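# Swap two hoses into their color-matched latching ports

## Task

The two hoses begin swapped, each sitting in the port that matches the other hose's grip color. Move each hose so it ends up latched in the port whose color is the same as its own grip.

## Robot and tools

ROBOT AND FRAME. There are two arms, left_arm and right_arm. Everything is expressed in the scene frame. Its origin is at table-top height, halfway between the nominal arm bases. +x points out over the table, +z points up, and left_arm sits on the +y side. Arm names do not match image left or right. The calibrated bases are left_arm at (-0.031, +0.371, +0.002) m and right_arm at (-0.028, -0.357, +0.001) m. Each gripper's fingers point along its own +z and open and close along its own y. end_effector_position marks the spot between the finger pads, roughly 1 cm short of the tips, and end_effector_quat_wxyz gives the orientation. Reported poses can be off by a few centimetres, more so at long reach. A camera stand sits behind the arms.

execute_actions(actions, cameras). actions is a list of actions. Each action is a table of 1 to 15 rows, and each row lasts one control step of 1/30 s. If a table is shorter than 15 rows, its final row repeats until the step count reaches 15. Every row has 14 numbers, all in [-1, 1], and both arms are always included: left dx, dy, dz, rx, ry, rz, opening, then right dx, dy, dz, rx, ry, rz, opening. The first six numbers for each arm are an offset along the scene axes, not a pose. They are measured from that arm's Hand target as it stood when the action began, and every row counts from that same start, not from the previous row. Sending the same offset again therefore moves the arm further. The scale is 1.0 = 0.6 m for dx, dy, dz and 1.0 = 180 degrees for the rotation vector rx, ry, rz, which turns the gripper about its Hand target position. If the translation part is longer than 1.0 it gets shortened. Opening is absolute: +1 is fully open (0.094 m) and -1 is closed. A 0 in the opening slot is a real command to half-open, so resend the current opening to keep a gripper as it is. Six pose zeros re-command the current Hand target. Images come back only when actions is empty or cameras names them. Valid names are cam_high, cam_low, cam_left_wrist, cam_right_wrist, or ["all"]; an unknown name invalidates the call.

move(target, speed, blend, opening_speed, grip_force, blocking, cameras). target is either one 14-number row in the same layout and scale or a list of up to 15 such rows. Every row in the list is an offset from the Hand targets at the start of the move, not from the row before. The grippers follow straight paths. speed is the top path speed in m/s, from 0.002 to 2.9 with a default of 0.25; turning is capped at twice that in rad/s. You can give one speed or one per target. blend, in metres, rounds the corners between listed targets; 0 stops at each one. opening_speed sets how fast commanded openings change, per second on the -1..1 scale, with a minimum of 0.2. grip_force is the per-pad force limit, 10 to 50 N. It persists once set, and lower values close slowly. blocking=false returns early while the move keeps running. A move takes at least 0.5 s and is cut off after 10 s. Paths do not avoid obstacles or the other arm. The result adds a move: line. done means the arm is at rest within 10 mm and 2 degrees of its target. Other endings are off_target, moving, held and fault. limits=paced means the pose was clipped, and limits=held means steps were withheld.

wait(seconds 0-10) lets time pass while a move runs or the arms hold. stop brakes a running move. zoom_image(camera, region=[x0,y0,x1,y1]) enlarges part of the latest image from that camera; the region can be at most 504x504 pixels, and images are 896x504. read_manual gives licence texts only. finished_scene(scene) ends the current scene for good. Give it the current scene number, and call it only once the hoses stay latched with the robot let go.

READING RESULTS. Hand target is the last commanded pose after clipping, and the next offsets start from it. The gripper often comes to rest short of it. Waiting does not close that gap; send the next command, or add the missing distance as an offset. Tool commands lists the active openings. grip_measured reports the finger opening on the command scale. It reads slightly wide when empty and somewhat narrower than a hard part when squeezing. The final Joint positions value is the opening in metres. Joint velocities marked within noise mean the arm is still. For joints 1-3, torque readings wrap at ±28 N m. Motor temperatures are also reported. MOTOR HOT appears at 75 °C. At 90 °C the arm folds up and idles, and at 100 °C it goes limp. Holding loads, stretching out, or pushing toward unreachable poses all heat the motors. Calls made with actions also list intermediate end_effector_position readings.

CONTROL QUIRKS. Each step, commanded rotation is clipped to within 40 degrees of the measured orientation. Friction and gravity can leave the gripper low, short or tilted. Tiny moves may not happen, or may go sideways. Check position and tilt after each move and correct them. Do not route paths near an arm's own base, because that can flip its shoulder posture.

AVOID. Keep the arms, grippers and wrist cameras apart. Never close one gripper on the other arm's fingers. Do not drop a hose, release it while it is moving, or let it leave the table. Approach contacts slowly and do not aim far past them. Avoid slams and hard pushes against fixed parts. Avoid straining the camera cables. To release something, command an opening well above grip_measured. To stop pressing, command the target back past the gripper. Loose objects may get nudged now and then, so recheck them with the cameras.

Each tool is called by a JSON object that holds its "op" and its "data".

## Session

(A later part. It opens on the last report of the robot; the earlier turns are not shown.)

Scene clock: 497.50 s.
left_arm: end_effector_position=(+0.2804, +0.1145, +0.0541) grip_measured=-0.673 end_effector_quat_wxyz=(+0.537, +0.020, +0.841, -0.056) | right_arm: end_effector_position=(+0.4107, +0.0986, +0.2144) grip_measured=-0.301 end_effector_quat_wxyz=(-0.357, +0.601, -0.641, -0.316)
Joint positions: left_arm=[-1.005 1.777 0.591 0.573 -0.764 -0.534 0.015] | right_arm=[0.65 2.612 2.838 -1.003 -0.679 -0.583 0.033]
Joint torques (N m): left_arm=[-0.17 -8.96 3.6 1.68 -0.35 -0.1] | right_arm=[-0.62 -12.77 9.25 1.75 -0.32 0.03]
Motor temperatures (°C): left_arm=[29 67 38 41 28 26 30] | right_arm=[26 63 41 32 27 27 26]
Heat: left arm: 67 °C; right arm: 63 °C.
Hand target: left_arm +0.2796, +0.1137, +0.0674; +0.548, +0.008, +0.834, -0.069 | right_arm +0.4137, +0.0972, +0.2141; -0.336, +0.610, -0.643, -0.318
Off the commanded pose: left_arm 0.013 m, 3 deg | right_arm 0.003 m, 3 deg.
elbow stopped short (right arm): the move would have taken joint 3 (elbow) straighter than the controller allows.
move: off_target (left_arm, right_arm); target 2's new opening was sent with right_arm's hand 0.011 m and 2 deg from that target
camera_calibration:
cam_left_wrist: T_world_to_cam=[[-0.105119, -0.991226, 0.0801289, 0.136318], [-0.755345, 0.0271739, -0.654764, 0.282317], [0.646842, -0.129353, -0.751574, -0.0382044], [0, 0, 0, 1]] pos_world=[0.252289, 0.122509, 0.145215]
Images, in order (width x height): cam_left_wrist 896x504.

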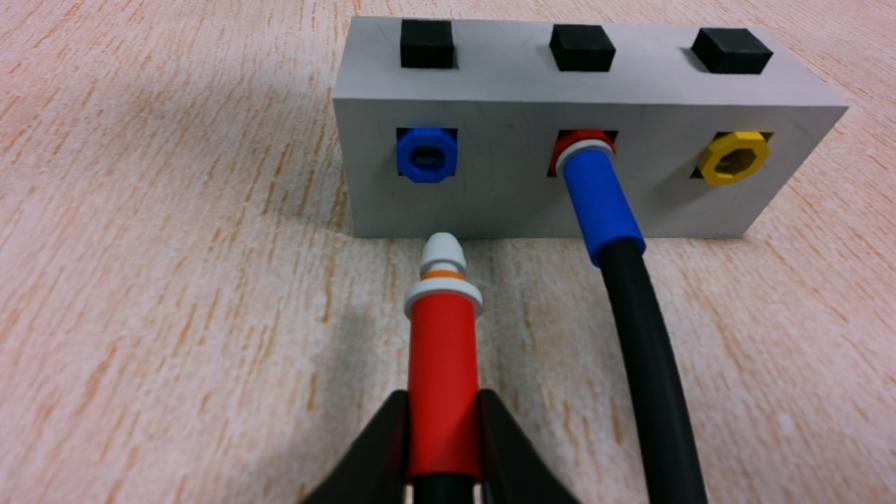

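{"op": "move", "data": {"target": [[-0.024,0.06,0.071,0,0,0,-0.85,-0.0895,-0.295,0.01,0,0,0,-0.3],[-0.031,0.257,0.054,0,0,0,-0.85,-0.3395,-0.662,-0.09,0,0,0,-0.3]], "speed": 0.15, "blend": [0.05,0], "cameras": ["cam_high","cam_left_wrist"]}}

Scene clock: 510.03 s.
left_arm: end_effector_position=(+0.2606, +0.2673, +0.0963) grip_measured=-0.673 end_effector_quat_wxyz=(+0.542, +0.005, +0.838, -0.066) | right_arm: end_effector_position=(+0.2129, -0.3007, +0.1595) grip_measured=-0.301 end_effector_quat_wxyz=(-0.335, +0.617, -0.643, -0.307)
Joint positions: left_arm=[-0.571 1.019 0.184 0.383 -0.393 -0.299 0.015] | right_arm=[-0.331 1.593 1.16 -1.509 -0.89 -2.058 0.033]
Joint torques (N m): left_arm=[1.18 -2.66 4.93 1.95 0.08 0.13] | right_arm=[-0.68 -5 4.98 -0.69 -0.51 -0.13]
Motor temperatures (°C): left_arm=[29 65 38 40 28 26 30] | right_arm=[26 62 42 32 27 27 26]
Heat: left arm: 65 °C; right arm: 62 °C.
Hand target: left_arm +0.2610, +0.2679, +0.0998; +0.548, +0.007, +0.833, -0.069 | right_arm +0.2100, -0.3001, +0.1601; -0.336, +0.610, -0.643, -0.317
Off the commanded pose: left_arm 0.004 m, 1 deg | right_arm 0.003 m, 1 deg.
move: done
camera_calibration:
cam_left_wrist: T_world_to_cam=[[-0.090895, -0.989468, 0.112658, 0.27502], [-0.749197, -0.00658623, -0.662314, 0.29901], [0.65608, -0.144604, -0.740708, 0.0266849], [0, 0, 0, 1]] pos_world=[0.231508, 0.277952, 0.186821]
Images, in order (width x height): cam_high 896x504, cam_left_wrist 896x504.

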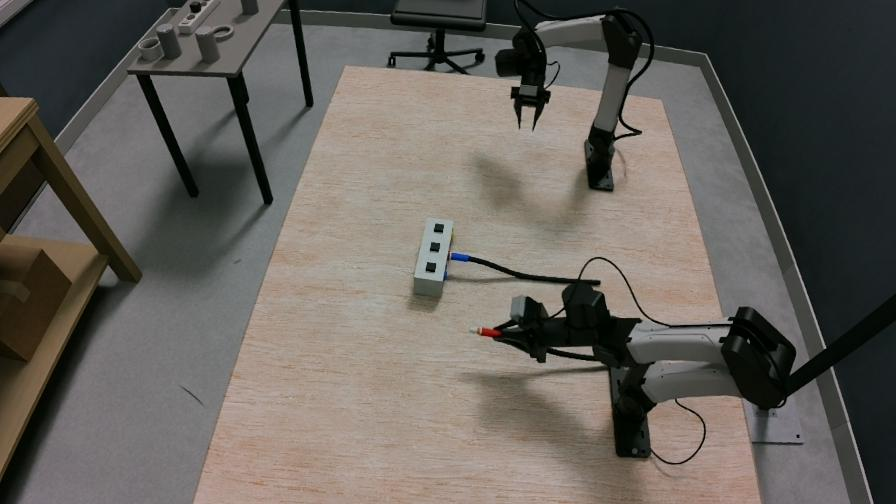

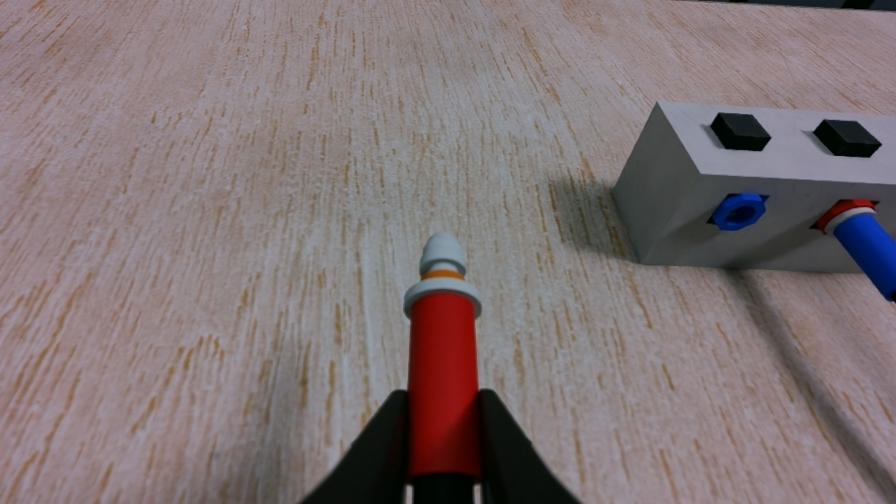

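{"op": "move", "data": {"target": [[0,0,-0.1297,0,0,0,-0.85,0,0,0,0,0,0,-0.3]], "speed": 0.1, "cameras": ["cam_left_wrist","cam_low"]}}

Scene clock: 515.53 s.
left_arm: end_effector_position=(+0.2604, +0.2672, +0.0214) grip_measured=-0.673 end_effector_quat_wxyz=(+0.546, +0.005, +0.835, -0.069) | right_arm: end_effector_position=(+0.2129, -0.3006, +0.1595) grip_measured=-0.301 end_effector_quat_wxyz=(-0.335, +0.617, -0.643, -0.307)
Joint positions: left_arm=[-0.571 1.781 0.026 1.313 -0.391 -0.297 0.015] | right_arm=[-0.331 1.593 1.16 -1.509 -0.89 -2.059 0.033]
Joint torques (N m): left_arm=[1.2 -3 1.58 2.03 0.06 0.11] | right_arm=[-0.69 -4.96 5.03 -0.68 -0.52 -0.14]
Motor temperatures (°C): left_arm=[29 62 38 41 28 26 30] | right_arm=[26 61 42 32 27 27 25]
Heat: left arm: 62 °C; right arm: 61 °C.
Hand target: left_arm +0.2610, +0.2679, +0.0220; +0.548, +0.007, +0.833, -0.069 | right_arm +0.2100, -0.3000, +0.1601; -0.336, +0.610, -0.643, -0.317
Off the commanded pose: left_arm 0.001 m, 0 deg | right_arm 0.003 m, 1 deg.
move: done
camera_calibration:
cam_left_wrist: T_world_to_cam=[[-0.0939849, -0.988763, 0.116253, 0.283895], [-0.74327, -0.00800028, -0.668944, 0.248163], [0.662357, -0.149278, -0.734166, -0.029122], [0, 0, 0, 1]] pos_world=[0.230423, 0.278343, 0.111623]
Images, in order (width x height): cam_low 896x504, cam_left_wrist 896x504.

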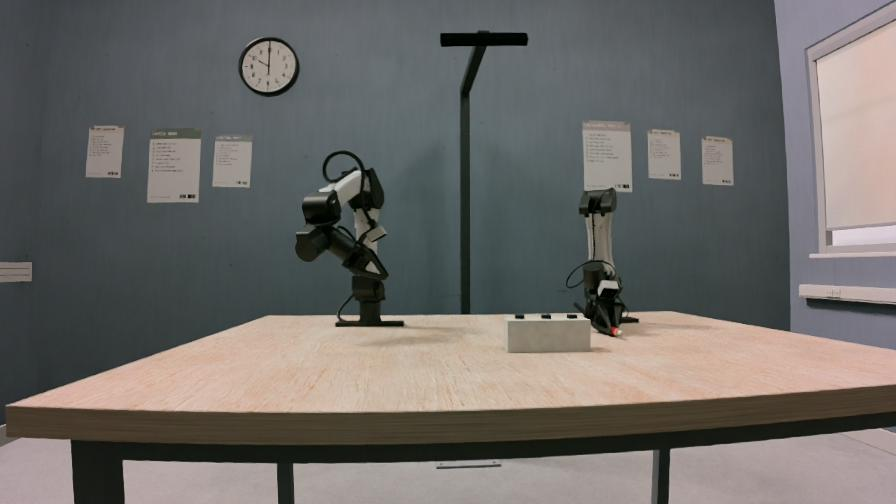

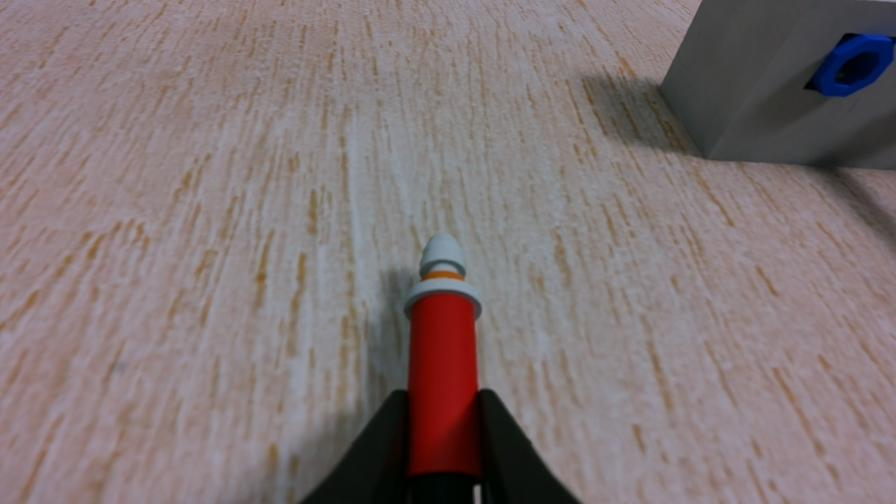

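{"op": "move", "data": {"target": [[0,0,-0.0105,0,0,0,-0.85,0,0,0,0,0,0,-0.3]], "speed": 0.03, "cameras": ["cam_left_wrist"]}}

Scene clock: 518.97 s.
left_arm: end_effector_position=(+0.2620, +0.2662, +0.0226) grip_measured=-0.673 end_effector_quat_wxyz=(+0.558, +0.002, +0.827, -0.076) | right_arm: end_effector_position=(+0.2129, -0.3006, +0.1595) grip_measured=-0.301 end_effector_quat_wxyz=(-0.335, +0.617, -0.643, -0.307)
Joint positions: left_arm=[-0.571 1.866 0.02 1.438 -0.391 -0.296 0.015] | right_arm=[-0.331 1.593 1.16 -1.509 -0.89 -2.059 0.033]
Joint torques (N m): left_arm=[1.18 -2.69 1.48 1.76 0.07 0.1] | right_arm=[-0.69 -5 5.01 -0.67 -0.52 -0.14]
Motor temperatures (°C): left_arm=[29 61 38 41 28 26 30] | right_arm=[26 60 42 31 27 27 25]
Heat: left arm: 61 °C; right arm: 60 °C.
Hand target: left_arm +0.2610, +0.2680, +0.0157; +0.548, +0.007, +0.834, -0.069 | right_arm +0.2100, -0.3000, +0.1601; -0.336, +0.610, -0.643, -0.317
Off the commanded pose: left_arm 0.007 m, 2 deg | right_arm 0.003 m, 1 deg.
move: done
camera_calibration:
cam_left_wrist: T_world_to_cam=[[-0.0981655, -0.98675, 0.129179, 0.283125], [-0.724016, -0.0182425, -0.689541, 0.248344], [0.682762, -0.161217, -0.712633, -0.0321857], [0, 0, 0, 1]] pos_world=[0.229573, 0.278715, 0.111733]
Images, in order (width x height): cam_left_wrist 896x504.

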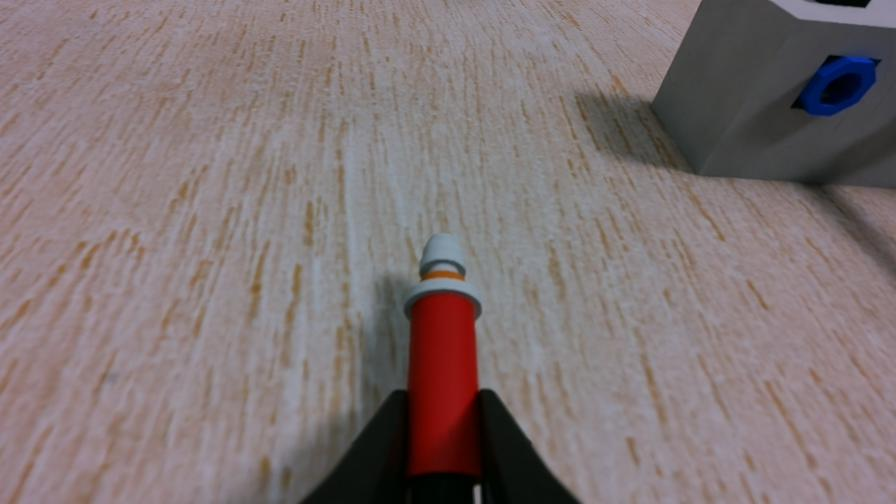

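{"op": "move", "data": {"target": [[0,0,0,0,0,0,-0.3,0,0,0,0,0,0,-0.3]], "speed": 0.03, "opening_speed": 0.5, "cameras": ["cam_left_wrist"]}}

Scene clock: 526.27 s.
left_arm: end_effector_position=(+0.2621, +0.2658, +0.0226) grip_measured=-0.301 end_effector_quat_wxyz=(+0.558, +0.003, +0.826, -0.076) | right_arm: end_effector_position=(+0.2129, -0.3006, +0.1595) grip_measured=-0.301 end_effector_quat_wxyz=(-0.335, +0.617, -0.643, -0.307)
Joint positions: left_arm=[-0.571 1.871 0.02 1.444 -0.39 -0.294 0.033] | right_arm=[-0.331 1.593 1.16 -1.509 -0.89 -2.059 0.033]
Joint torques (N m): left_arm=[1.2 -2.97 1.46 1.73 0.06 0.09] | right_arm=[-0.69 -4.97 5.01 -0.67 -0.52 -0.14]
Motor temperatures (°C): left_arm=[29 59 38 41 28 26 30] | right_arm=[26 57 42 31 27 27 25]
Heat: left arm: 59 °C; right arm: 57 °C.
Hand target: left_arm +0.2610, +0.2680, +0.0157; +0.548, +0.007, +0.834, -0.069 | right_arm +0.2100, -0.3000, +0.1601; -0.336, +0.610, -0.643, -0.317
Off the commanded pose: left_arm 0.007 m, 2 deg | right_arm 0.003 m, 1 deg.
move: done
camera_calibration:
cam_left_wrist: T_world_to_cam=[[-0.100123, -0.986523, 0.129411, 0.283188], [-0.723299, -0.0171479, -0.690322, 0.247958], [0.683238, -0.16272, -0.711835, -0.0320151], [0, 0, 0, 1]] pos_world=[0.229575, 0.278414, 0.111733]
Images, in order (width x height): cam_left_wrist 896x504.

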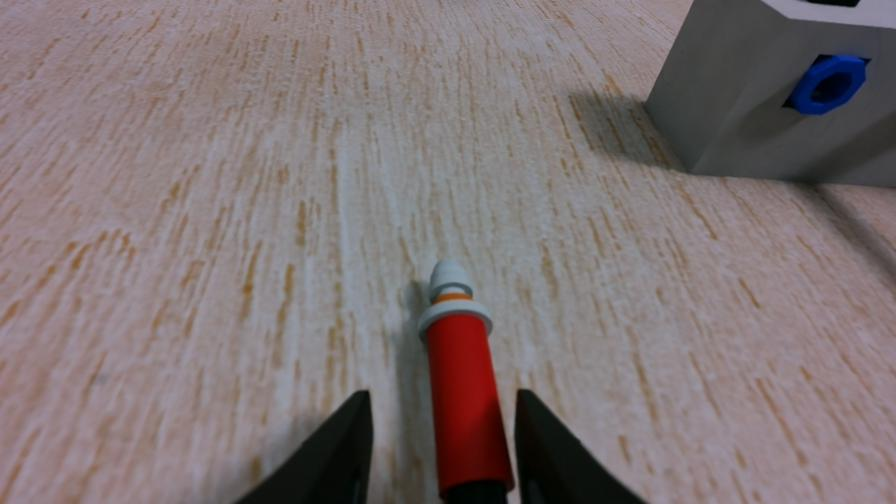

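{"op": "move", "data": {"target": [[0,0,0.14,0,0,0,-0.3,0,0,0,0,0,0,-0.3],[0.0483,-0.33,0.174,0,0,0,-0.149,0,0,0,0,0,0,-0.3],[0.115,-0.3542,0.1372,0,0,0,-0.149,0,0,0,0,0,0,-0.3]], "speed": [0.08,0.18,0.12], "blend": [0.01,0.0,0], "cameras": ["cam_left_wrist"]}}

Scene clock: 537.63 s.
left_arm: end_effector_position=(+0.3221, +0.0640, +0.0870) grip_measured=-0.151 end_effector_quat_wxyz=(+0.538, +0.013, +0.841, -0.054) | right_arm: end_effector_position=(+0.2129, -0.3006, +0.1595) grip_measured=-0.301 end_effector_quat_wxyz=(-0.335, +0.617, -0.643, -0.307)
Joint positions: left_arm=[-0.988 1.871 0.913 0.348 -0.761 -0.534 0.04] | right_arm=[-0.331 1.593 1.16 -1.509 -0.89 -2.059 0.033]
Joint torques (N m): left_arm=[1.02 -7.25 7.1 1.85 -0.08 0.11] | right_arm=[-0.68 -4.98 5 -0.67 -0.52 -0.14]
Motor temperatures (°C): left_arm=[29 57 38 40 28 26 29] | right_arm=[26 55 41 30 27 27 25]
Heat: left arm: 57 °C; right arm: 55 °C.
Hand target: left_arm +0.3299, +0.0553, +0.0980; +0.548, +0.008, +0.834, -0.069 | right_arm +0.2100, -0.3000, +0.1601; -0.336, +0.610, -0.643, -0.317
Off the commanded pose: left_arm 0.016 m, 2 deg | right_arm 0.003 m, 1 deg.
move: off_target (left_arm); target 2's new opening was sent with left_arm's hand 0.012 m and 2 deg from that target
camera_calibration:
cam_left_wrist: T_world_to_cam=[[-0.0901831, -0.992345, 0.0843687, 0.0829199], [-0.755165, 0.0129061, -0.655407, 0.337529], [0.649301, -0.122819, -0.750549, -0.0482418], [0, 0, 0, 1]] pos_world=[0.293692, 0.072004, 0.178015]
Images, in order (width x height): cam_left_wrist 896x504.

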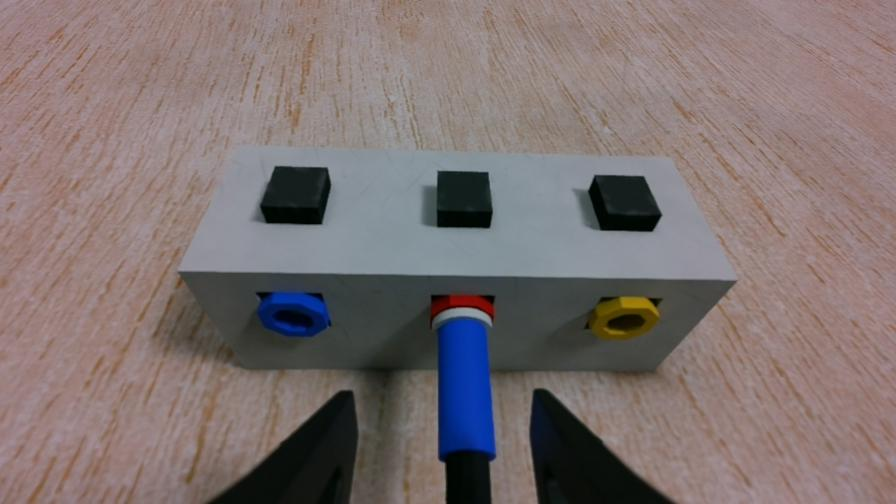

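{"op": "move", "data": {"target": [[0.0118,-0.0022,-0.05,0,0,0,-0.149,0,0,0,0,0,0,-0.3]], "speed": 0.08, "cameras": ["cam_left_wrist"]}}

Scene clock: 543.83 s.
left_arm: end_effector_position=(+0.3307, +0.0586, +0.0611) grip_measured=-0.151 end_effector_quat_wxyz=(+0.541, +0.011, +0.839, -0.059) | right_arm: end_effector_position=(+0.2129, -0.3006, +0.1595) grip_measured=-0.301 end_effector_quat_wxyz=(-0.335, +0.617, -0.643, -0.307)
Joint positions: left_arm=[-0.975 1.974 0.913 0.47 -0.749 -0.524 0.04] | right_arm=[-0.331 1.593 1.16 -1.509 -0.89 -2.059 0.033]
Joint torques (N m): left_arm=[1.26 -7.84 5.72 1.86 -0.08 0.12] | right_arm=[-0.68 -4.96 5.01 -0.68 -0.52 -0.14]
Motor temperatures (°C): left_arm=[29 57 39 40 28 26 29] | right_arm=[26 54 41 30 27 27 25]
Heat: left arm: 57 °C; right arm: 54 °C.
Hand target: left_arm +0.3371, +0.0541, +0.0680; +0.548, +0.007, +0.834, -0.069 | right_arm +0.2100, -0.3000, +0.1601; -0.336, +0.610, -0.643, -0.317
Off the commanded pose: left_arm 0.011 m, 2 deg | right_arm 0.003 m, 1 deg.
move: off_target (left_arm)
camera_calibration:
cam_left_wrist: T_world_to_cam=[[-0.0928541, -0.991284, 0.0934588, 0.0808226], [-0.751318, 0.00816152, -0.65989, 0.326446], [0.653376, -0.131491, -0.745527, -0.0750444], [0, 0, 0, 1]] pos_world=[0.301802, 0.0675862, 0.151917]
Images, in order (width x height): cam_left_wrist 896x504.

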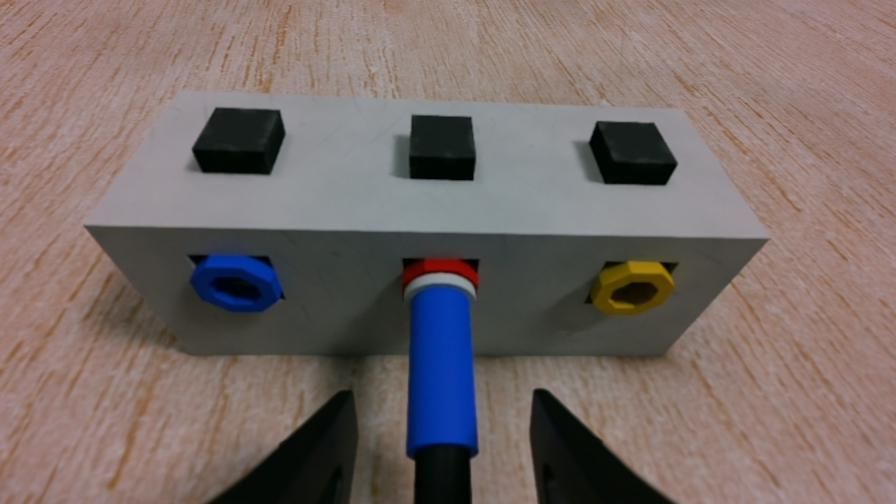

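{"op": "move", "data": {"target": [[0.005,-0.001,-0.01,0,0,0,-0.149,0,0,0,0,0,0,-0.3]], "speed": 0.05, "cameras": ["cam_left_wrist"]}}

Scene clock: 549.13 s.
left_arm: end_effector_position=(+0.3330, +0.0589, +0.0547) grip_measured=-0.151 end_effector_quat_wxyz=(+0.540, +0.012, +0.840, -0.058) | right_arm: end_effector_position=(+0.2129, -0.3006, +0.1595) grip_measured=-0.301 end_effector_quat_wxyz=(-0.335, +0.617, -0.643, -0.307)
Joint positions: left_arm=[-0.97 1.997 0.913 0.493 -0.744 -0.52 0.04] | right_arm=[-0.331 1.593 1.16 -1.509 -0.89 -2.059 0.033]
Joint torques (N m): left_arm=[1.25 -7.79 5.94 1.88 -0.08 0.12] | right_arm=[-0.69 -4.96 5 -0.67 -0.51 -0.14]
Motor temperatures (°C): left_arm=[29 58 39 41 28 26 29] | right_arm=[26 53 41 30 27 27 25]
Heat: left arm: 58 °C; right arm: 53 °C.
Hand target: left_arm +0.3400, +0.0534, +0.0620; +0.548, +0.008, +0.834, -0.069 | right_arm +0.2100, -0.3000, +0.1601; -0.336, +0.610, -0.643, -0.317
Off the commanded pose: left_arm 0.012 m, 2 deg | right_arm 0.003 m, 1 deg.
move: off_target (left_arm)
camera_calibration:
cam_left_wrist: T_world_to_cam=[[-0.0927646, -0.991432, 0.0919616, 0.0819461], [-0.752213, 0.00926871, -0.658855, 0.32407], [0.652358, -0.130293, -0.746628, -0.0809804], [0, 0, 0, 1]] pos_world=[0.304199, 0.0676891, 0.145517]
Images, in order (width x height): cam_left_wrist 896x504.

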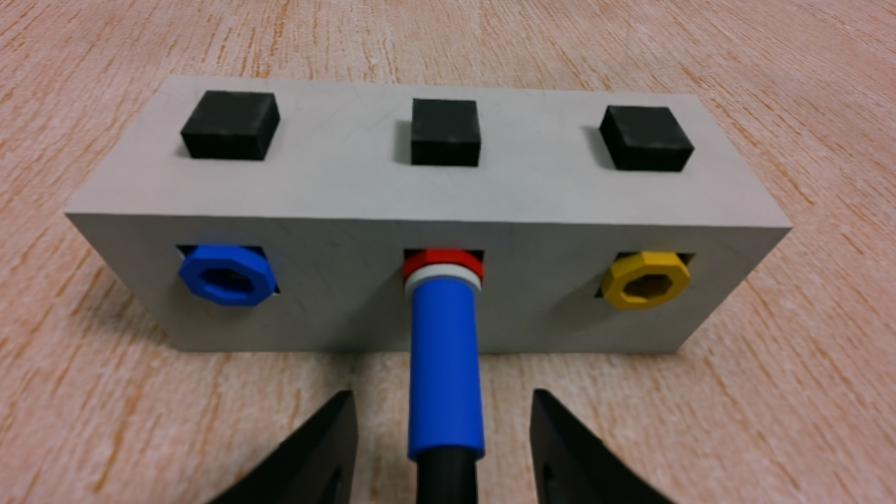

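{"op": "move", "data": {"target": [[0,0,0,0,0,0,-0.85,0,0,0,0,0,0,-0.3]], "speed": 0.05, "opening_speed": 1.0, "cameras": ["cam_left_wrist"]}}

Scene clock: 560.27 s.
left_arm: end_effector_position=(+0.3330, +0.0586, +0.0548) grip_measured=-0.679 end_effector_quat_wxyz=(+0.540, +0.012, +0.839, -0.059) | right_arm: end_effector_position=(+0.2129, -0.3006, +0.1595) grip_measured=-0.301 end_effector_quat_wxyz=(-0.335, +0.617, -0.643, -0.307)
Joint positions: left_arm=[-0.97 1.997 0.913 0.494 -0.743 -0.52 0.015] | right_arm=[-0.331 1.593 1.16 -1.509 -0.89 -2.059 0.033]
Joint torques (N m): left_arm=[1.25 -7.77 5.94 1.87 -0.09 0.12] | right_arm=[-0.68 -4.98 5.03 -0.68 -0.52 -0.14]
Motor temperatures (°C): left_arm=[29 60 40 41 28 26 29] | right_arm=[26 51 41 29 27 27 25]
Heat: left arm: 60 °C; right arm: 51 °C.
Hand target: left_arm +0.3401, +0.0534, +0.0621; +0.548, +0.007, +0.833, -0.069 | right_arm +0.2100, -0.3000, +0.1601; -0.336, +0.610, -0.643, -0.317
Off the commanded pose: left_arm 0.011 m, 2 deg | right_arm 0.003 m, 1 deg.
move: off_target (left_arm)
camera_calibration:
cam_left_wrist: T_world_to_cam=[[-0.0939065, -0.991233, 0.0929473, 0.0819364], [-0.7521, 0.00945949, -0.658981, 0.324184], [0.652325, -0.131788, -0.746394, -0.0809202], [0, 0, 0, 1]] pos_world=[0.304299, 0.0674871, 0.145617]
Images, in order (width x height): cam_left_wrist 896x504.

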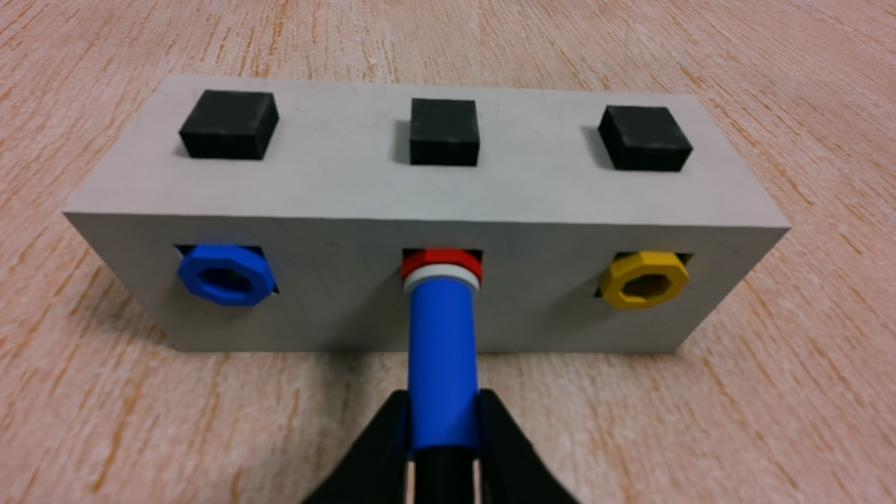

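{"op": "move", "data": {"target": [[0,0,0,0,0,0,-0.85,0.25,0.367,0.083,0,0,0,-0.36],[0,0,0,0,0,0,-0.85,0.3325,0.5983,-0.0085,0,0,0,-0.36],[0,0,0,0,0,0,-0.85,0.3325,0.5995,-0.0635,0,0,0,-0.36]], "speed": [0.2,0.2,0.08], "blend": [0.05,0.0,0], "cameras": ["cam_right_wrist","cam_left_wrist"]}}

Scene clock: 570.50 s.
left_arm: end_effector_position=(+0.3330, +0.0586, +0.0548) grip_measured=-0.679 end_effector_quat_wxyz=(+0.540, +0.012, +0.839, -0.059) | right_arm: end_effector_position=(+0.4073, +0.0578, +0.1317) grip_measured=-0.359 end_effector_quat_wxyz=(-0.335, +0.610, -0.644, -0.317)
Joint positions: left_arm=[-0.97 1.997 0.913 0.494 -0.743 -0.52 0.015] | right_arm=[0.587 2.36 2.072 -0.59 -0.727 -0.677 0.03]
Joint torques (N m): left_arm=[1.24 -7.77 5.96 1.87 -0.09 0.12] | right_arm=[-0.06 -11.99 5.91 2.01 -0.32 0]
Motor temperatures (°C): left_arm=[29 61 40 42 28 26 29] | right_arm=[26 51 41 30 27 27 25]
Heat: left arm: 61 °C; right arm: 51 °C.
Hand target: left_arm +0.3401, +0.0534, +0.0621; +0.548, +0.007, +0.833, -0.069 | right_arm +0.4095, +0.0597, +0.1220; -0.336, +0.610, -0.643, -0.318
Off the commanded pose: left_arm 0.011 m, 2 deg | right_arm 0.010 m, 0 deg.
move: off_target (left_arm)
camera_calibration:
cam_left_wrist: T_world_to_cam=[[-0.0939065, -0.991233, 0.0929473, 0.0819364], [-0.7521, 0.00945949, -0.658981, 0.324184], [0.652325, -0.131788, -0.746394, -0.0809202], [0, 0, 0, 1]] pos_world=[0.304299, 0.0674871, 0.145617]
cam_right_wrist: T_world_to_cam=[[0.998628, -0.0522339, 0.00372628, -0.402996], [-0.0429353, -0.857436, -0.512796, 0.172861], [0.0299804, 0.511933, -0.858502, 0.160091], [0, 0, 0, 1]] pos_world=[0.405065, 0.0452113, 0.227582]
Images, in order (width x height): cam_left_wrist 896x504, cam_right_wrist 896x504.

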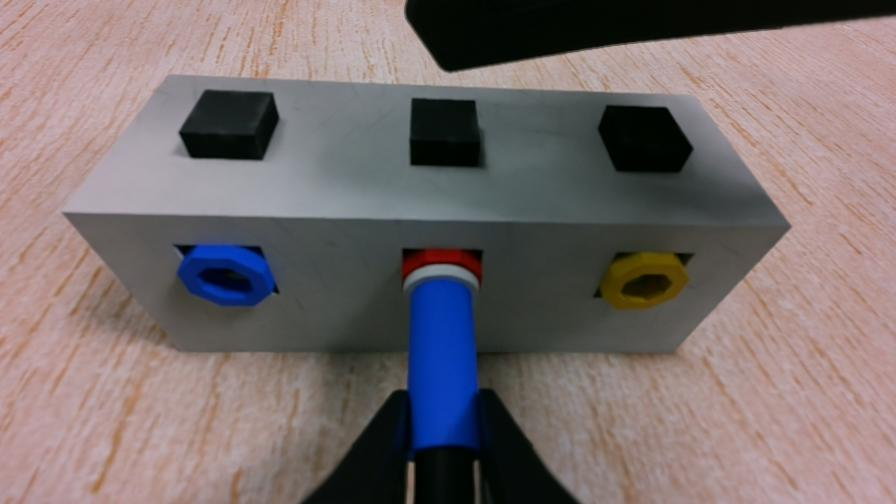

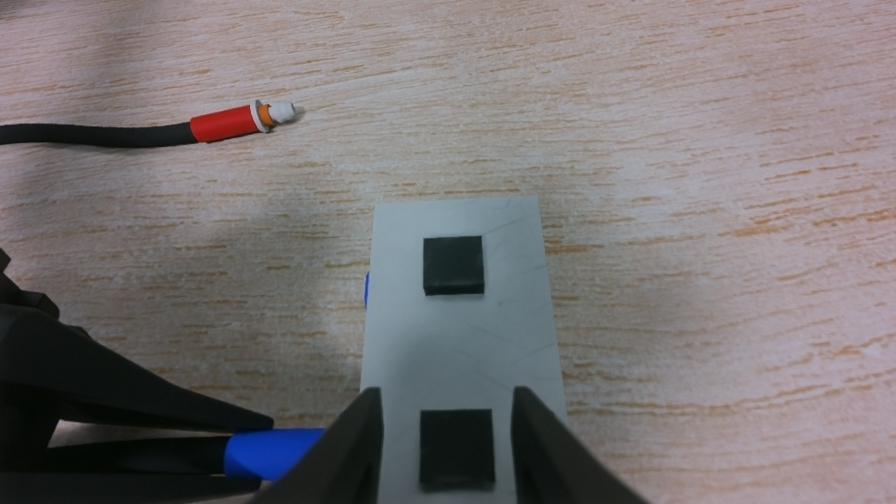

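{"op": "move", "data": {"target": [[0,0,0,0,0,0,-0.85,0.003,0.001,-0.018,0,0,0,-0.36]], "speed": 0.06, "cameras": ["cam_right_wrist","cam_left_wrist"]}}

Scene clock: 578.70 s.
left_arm: end_effector_position=(+0.3330, +0.0586, +0.0548) grip_measured=-0.679 end_effector_quat_wxyz=(+0.540, +0.012, +0.839, -0.059) | right_arm: end_effector_position=(+0.4090, +0.0589, +0.1226) grip_measured=-0.359 end_effector_quat_wxyz=(-0.336, +0.611, -0.643, -0.316)
Joint positions: left_arm=[-0.97 1.997 0.913 0.494 -0.743 -0.52 0.015] | right_arm=[0.587 2.371 2.054 -0.558 -0.727 -0.677 0.03]
Joint torques (N m): left_arm=[1.25 -7.79 5.96 1.87 -0.09 0.12] | right_arm=[-0.16 -11.77 5.89 2.06 -0.33 -0.01]
Motor temperatures (°C): left_arm=[29 61 40 42 28 26 30] | right_arm=[26 52 41 30 27 27 25]
Heat: left arm: 61 °C; right arm: 52 °C.
Hand target: left_arm +0.3401, +0.0534, +0.0621; +0.548, +0.007, +0.833, -0.069 | right_arm +0.4113, +0.0603, +0.1111; -0.336, +0.610, -0.643, -0.318
Off the commanded pose: left_arm 0.011 m, 2 deg | right_arm 0.012 m, 0 deg.
move: off_target (left_arm, right_arm)
camera_calibration:
cam_left_wrist: T_world_to_cam=[[-0.0939065, -0.991233, 0.0929473, 0.0819364], [-0.7521, 0.00945949, -0.658981, 0.324184], [0.652325, -0.131788, -0.746394, -0.0809202], [0, 0, 0, 1]] pos_world=[0.304299, 0.0674871, 0.145617]
cam_right_wrist: T_world_to_cam=[[0.998622, -0.0521877, 0.00554464, -0.404705], [-0.0419217, -0.856786, -0.513966, 0.168924], [0.0315733, 0.513025, -0.857793, 0.150868], [0, 0, 0, 1]] pos_world=[0.406466, 0.0462114, 0.218479]
Images, in order (width x height): cam_left_wrist 896x504, cam_right_wrist 896x504.

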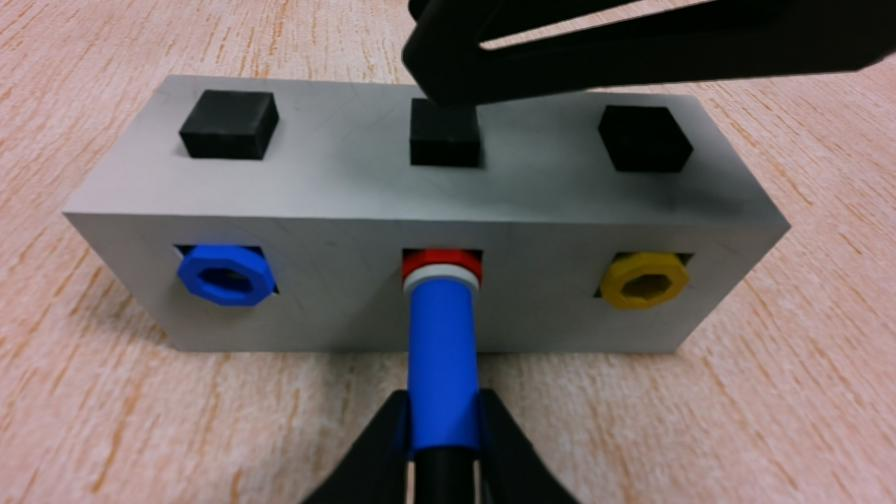

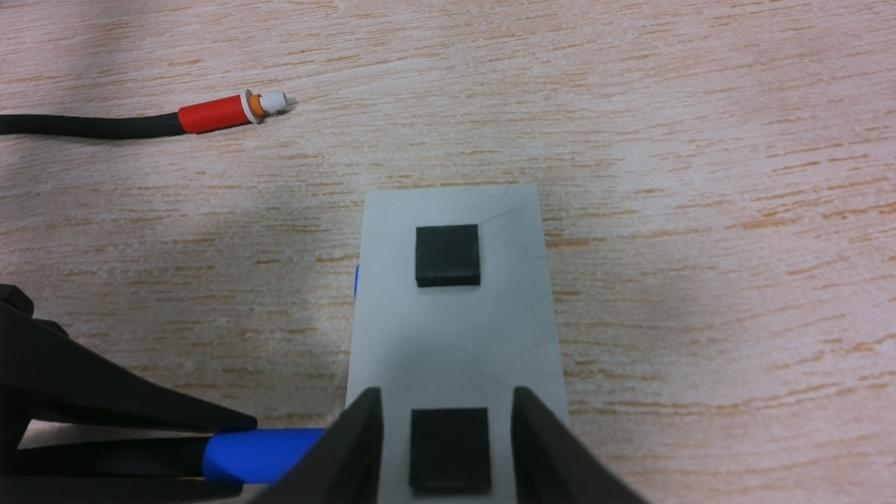

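{"op": "move", "data": {"target": [[0,0,0,0,0,0,-0.85,0.001,0.001,-0.017,0,0,0,-0.36]], "speed": 0.06, "cameras": ["cam_right_wrist","cam_left_wrist"]}}

Scene clock: 582.80 s.
left_arm: end_effector_position=(+0.3330, +0.0586, +0.0548) grip_measured=-0.679 end_effector_quat_wxyz=(+0.540, +0.012, +0.839, -0.059) | right_arm: end_effector_position=(+0.4099, +0.0594, +0.1123) grip_measured=-0.359 end_effector_quat_wxyz=(-0.336, +0.611, -0.644, -0.316)
Joint positions: left_arm=[-0.97 1.997 0.913 0.494 -0.743 -0.52 0.015] | right_arm=[0.587 2.382 2.032 -0.526 -0.727 -0.677 0.03]
Joint torques (N m): left_arm=[1.25 -7.77 5.96 1.87 -0.09 0.12] | right_arm=[-0.12 -11.81 5.86 2.06 -0.32 -0.01]
Motor temperatures (°C): left_arm=[29 62 41 42 28 26 30] | right_arm=[26 53 40 31 27 27 25]
Heat: left arm: 62 °C; right arm: 53 °C.
Hand target: left_arm +0.3401, +0.0534, +0.0621; +0.548, +0.007, +0.833, -0.069 | right_arm +0.4119, +0.0608, +0.1008; -0.336, +0.610, -0.643, -0.318
Off the commanded pose: left_arm 0.011 m, 2 deg | right_arm 0.012 m, 0 deg.
move: off_target (left_arm, right_arm)
camera_calibration:
cam_left_wrist: T_world_to_cam=[[-0.0939065, -0.991233, 0.0929473, 0.0819364], [-0.7521, 0.00945949, -0.658981, 0.324184], [0.652325, -0.131788, -0.746394, -0.0809202], [0, 0, 0, 1]] pos_world=[0.304299, 0.0674871, 0.145617]
cam_right_wrist: T_world_to_cam=[[0.998627, -0.0521214, 0.00524761, -0.405559], [-0.0420245, -0.856901, -0.513764, 0.164243], [0.0312748, 0.512838, -0.857915, 0.141936], [0, 0, 0, 1]] pos_world=[0.407466, 0.0468113, 0.208279]
Images, in order (width x height): cam_left_wrist 896x504, cam_right_wrist 896x504.

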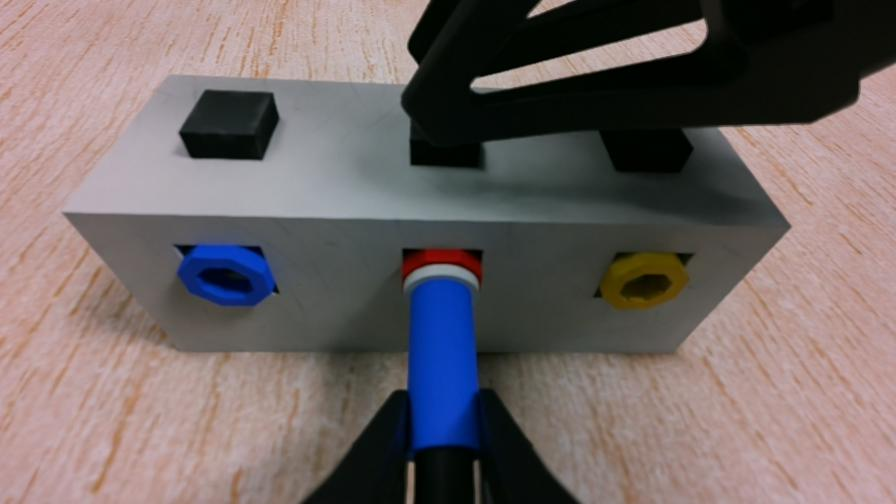

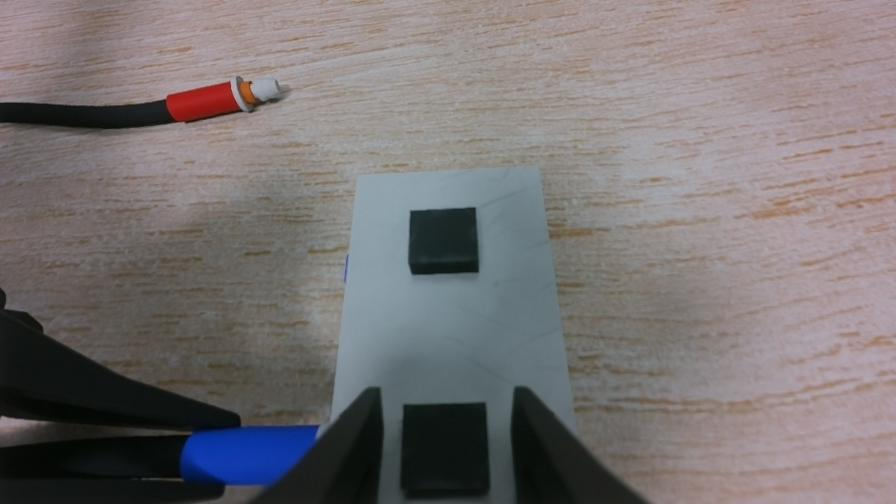

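{"op": "move", "data": {"target": [[0,0,0,0,0,0,-0.85,-0.001,-0.0007,-0.0063,0,0,0,-0.36]], "speed": 0.06, "cameras": ["cam_right_wrist","cam_left_wrist"]}}

Scene clock: 587.07 s.
left_arm: end_effector_position=(+0.3330, +0.0586, +0.0548) grip_measured=-0.679 end_effector_quat_wxyz=(+0.540, +0.012, +0.839, -0.059) | right_arm: end_effector_position=(+0.4095, +0.0592, +0.1086) grip_measured=-0.359 end_effector_quat_wxyz=(-0.336, +0.611, -0.643, -0.316)
Joint positions: left_arm=[-0.97 1.997 0.913 0.494 -0.743 -0.52 0.015] | right_arm=[0.587 2.382 2.016 -0.51 -0.727 -0.677 0.03]
Joint torques (N m): left_arm=[1.25 -7.79 5.96 1.87 -0.09 0.12] | right_arm=[-0.14 -11.84 5.75 2.05 -0.32 -0.01]
Motor temperatures (°C): left_arm=[29 62 41 42 28 26 30] | right_arm=[26 53 40 31 27 27 25]
Heat: left arm: 62 °C; right arm: 53 °C.
Hand target: left_arm +0.3401, +0.0534, +0.0621; +0.548, +0.007, +0.833, -0.069 | right_arm +0.4113, +0.0604, +0.0971; -0.336, +0.610, -0.643, -0.318
Off the commanded pose: left_arm 0.011 m, 2 deg | right_arm 0.012 m, 0 deg.
move: off_target (left_arm, right_arm)
camera_calibration:
cam_left_wrist: T_world_to_cam=[[-0.0939065, -0.991233, 0.0929473, 0.0819364], [-0.7521, 0.00945949, -0.658981, 0.324184], [0.652325, -0.131788, -0.746394, -0.0809202], [0, 0, 0, 1]] pos_world=[0.304299, 0.0674871, 0.145617]
cam_right_wrist: T_world_to_cam=[[0.998622, -0.0521877, 0.00554464, -0.405211], [-0.0419217, -0.856786, -0.513966, 0.16201], [0.0315733, 0.513025, -0.857793, 0.138686], [0, 0, 0, 1]] pos_world=[0.407066, 0.0465114, 0.204479]
Images, in order (width x height): cam_left_wrist 896x504, cam_right_wrist 896x504.

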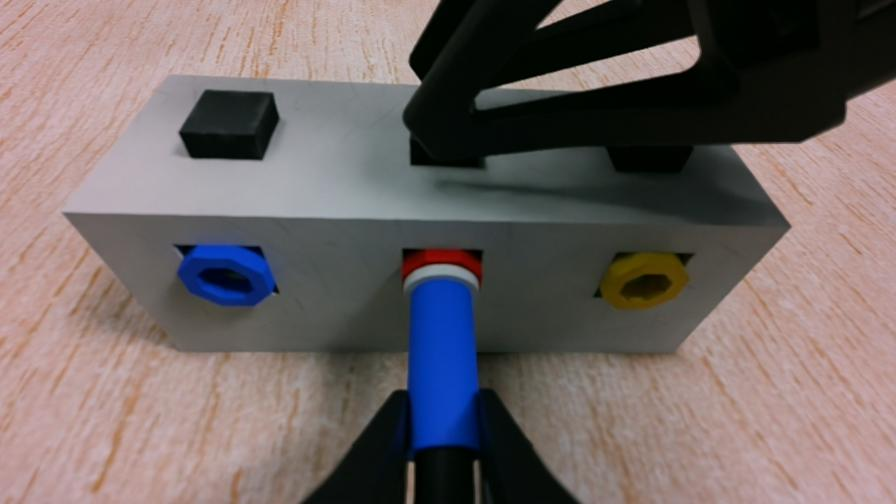

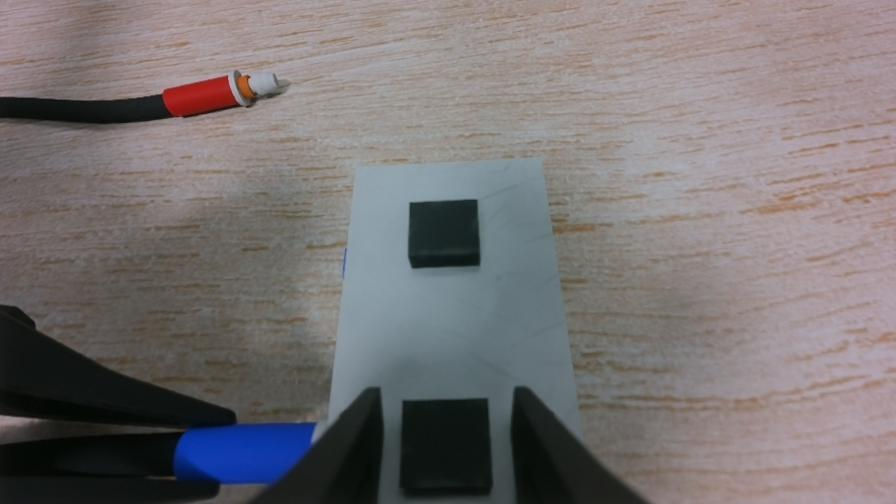

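{"op": "move", "data": {"target": [[0,0,0,0,0,0,-0.85,0,0,-0.003,0,0,0,-0.36],[0,0,0,0,0,0,-0.85,0,0,-0.003,0,0,0,-0.8]], "speed": 0.06, "cameras": ["cam_right_wrist","cam_left_wrist"]}}

Scene clock: 598.93 s.
left_arm: end_effector_position=(+0.3330, +0.0586, +0.0548) grip_measured=-0.679 end_effector_quat_wxyz=(+0.540, +0.012, +0.839, -0.059) | right_arm: end_effector_position=(+0.4097, +0.0597, +0.1087) grip_measured=-0.639 end_effector_quat_wxyz=(-0.337, +0.610, -0.643, -0.317)
Joint positions: left_arm=[-0.97 1.997 0.913 0.494 -0.743 -0.52 0.015] | right_arm=[0.587 2.382 2.014 -0.505 -0.729 -0.675 0.017]
Joint torques (N m): left_arm=[1.25 -7.77 5.96 1.87 -0.09 0.12] | right_arm=[-0.12 -11.74 5.44 2.06 -0.31 -0.03]
Motor temperatures (°C): left_arm=[29 62 41 42 28 26 30] | right_arm=[26 54 40 33 26 27 25]
Heat: left arm: 62 °C; right arm: 54 °C.
Hand target: left_arm +0.3401, +0.0534, +0.0621; +0.548, +0.007, +0.833, -0.069 | right_arm +0.4113, +0.0604, +0.0953; -0.336, +0.610, -0.643, -0.318
Off the commanded pose: left_arm 0.011 m, 2 deg | right_arm 0.014 m, 0 deg.
move: off_target (left_arm, right_arm); target 2's new opening was sent with right_arm's hand 0.014 m and 0 deg from that target
camera_calibration:
cam_left_wrist: T_world_to_cam=[[-0.0939065, -0.991233, 0.0929473, 0.0819364], [-0.7521, 0.00945949, -0.658981, 0.324184], [0.652325, -0.131788, -0.746394, -0.0809202], [0, 0, 0, 1]] pos_world=[0.304299, 0.0674871, 0.145617]
cam_right_wrist: T_world_to_cam=[[0.998615, -0.0522887, 0.005901, -0.405371], [-0.0417158, -0.855026, -0.516905, 0.162586], [0.0320738, 0.515942, -0.856023, 0.138013], [0, 0, 0, 1]] pos_world=[0.407166, 0.0466119, 0.204575]
Images, in order (width x height): cam_left_wrist 896x504, cam_right_wrist 896x504.

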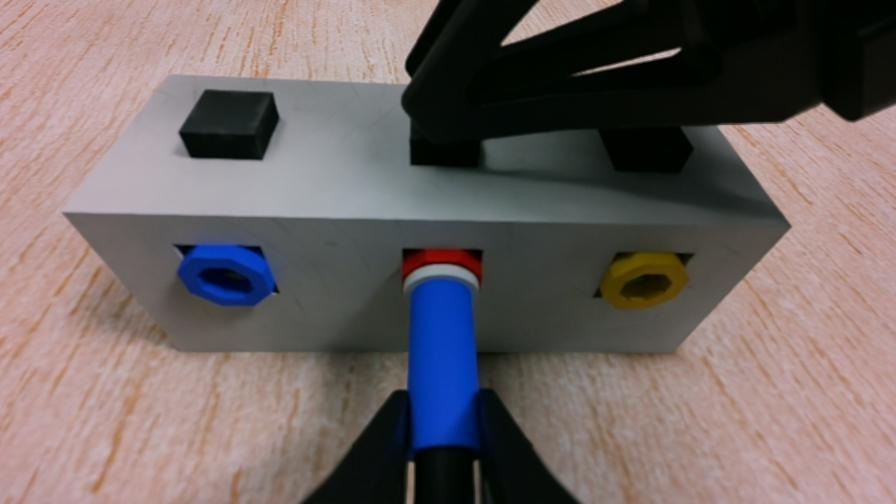

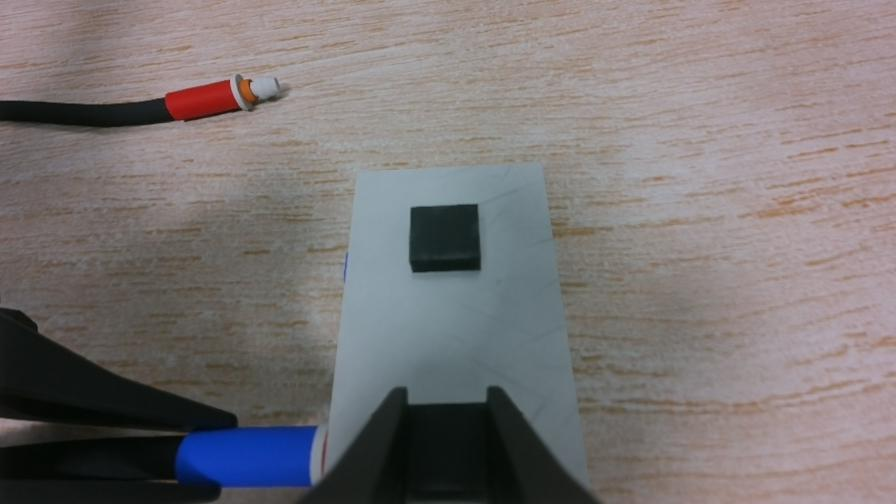

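{"op": "move", "data": {"target": [[0,0,0,0,0,0,-0.85,0,0,0,0,0,0,-0.36],[0,0,0,0,0,0,-0.85,0,0,-0.0035,0,0,0,-0.36]], "speed": 0.06, "cameras": ["cam_right_wrist","cam_left_wrist"]}}

Scene clock: 605.73 s.
left_arm: end_effector_position=(+0.3330, +0.0586, +0.0548) grip_measured=-0.679 end_effector_quat_wxyz=(+0.540, +0.012, +0.839, -0.059) | right_arm: end_effector_position=(+0.4104, +0.0598, +0.1081) grip_measured=-0.362 end_effector_quat_wxyz=(-0.339, +0.610, -0.642, -0.316)
Joint positions: left_arm=[-0.97 1.997 0.913 0.494 -0.743 -0.52 0.015] | right_arm=[0.587 2.382 2.011 -0.497 -0.727 -0.675 0.03]
Joint torques (N m): left_arm=[1.25 -7.77 5.96 1.87 -0.09 0.12] | right_arm=[-0.12 -11.59 5.33 2.07 -0.32 -0.03]
Motor temperatures (°C): left_arm=[29 62 41 42 28 26 30] | right_arm=[26 54 40 33 26 27 25]
Heat: left arm: 62 °C; right arm: 54 °C.
Hand target: left_arm +0.3401, +0.0534, +0.0621; +0.548, +0.007, +0.833, -0.069 | right_arm +0.4114, +0.0605, +0.0933; -0.336, +0.610, -0.643, -0.318
Off the commanded pose: left_arm 0.011 m, 2 deg | right_arm 0.015 m, 0 deg.
move: off_target (left_arm, right_arm)
camera_calibration:
cam_left_wrist: T_world_to_cam=[[-0.0939065, -0.991233, 0.0929473, 0.0819364], [-0.7521, 0.00945949, -0.658981, 0.324184], [0.652325, -0.131788, -0.746394, -0.0809202], [0, 0, 0, 1]] pos_world=[0.304299, 0.0674871, 0.145617]
cam_right_wrist: T_world_to_cam=[[0.998517, -0.053536, 0.00988855, -0.406377], [-0.0406926, -0.854594, -0.5177, 0.162097], [0.0361663, 0.51653, -0.855505, 0.135631], [0, 0, 0, 1]] pos_world=[0.407465, 0.0467137, 0.203969]
Images, in order (width x height): cam_left_wrist 896x504, cam_right_wrist 896x504.

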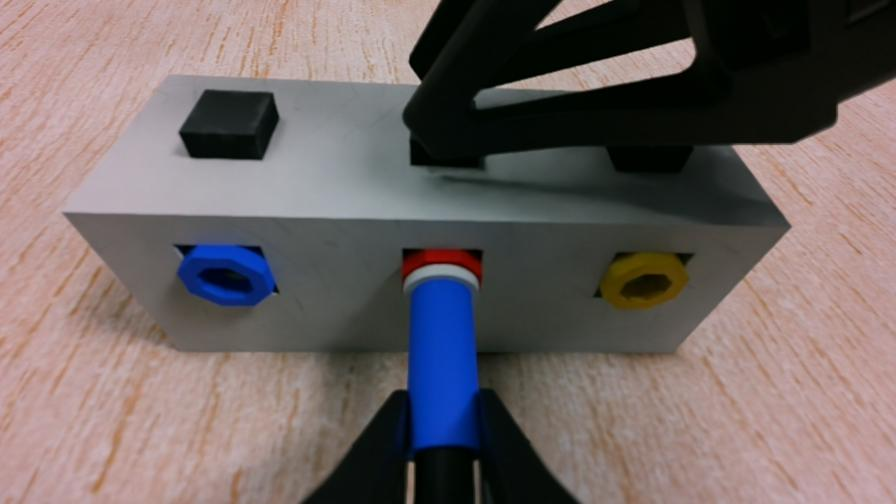

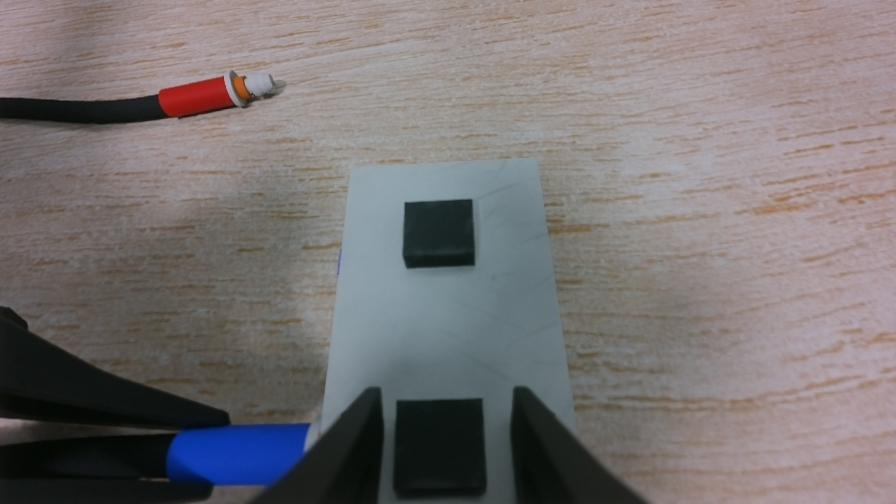

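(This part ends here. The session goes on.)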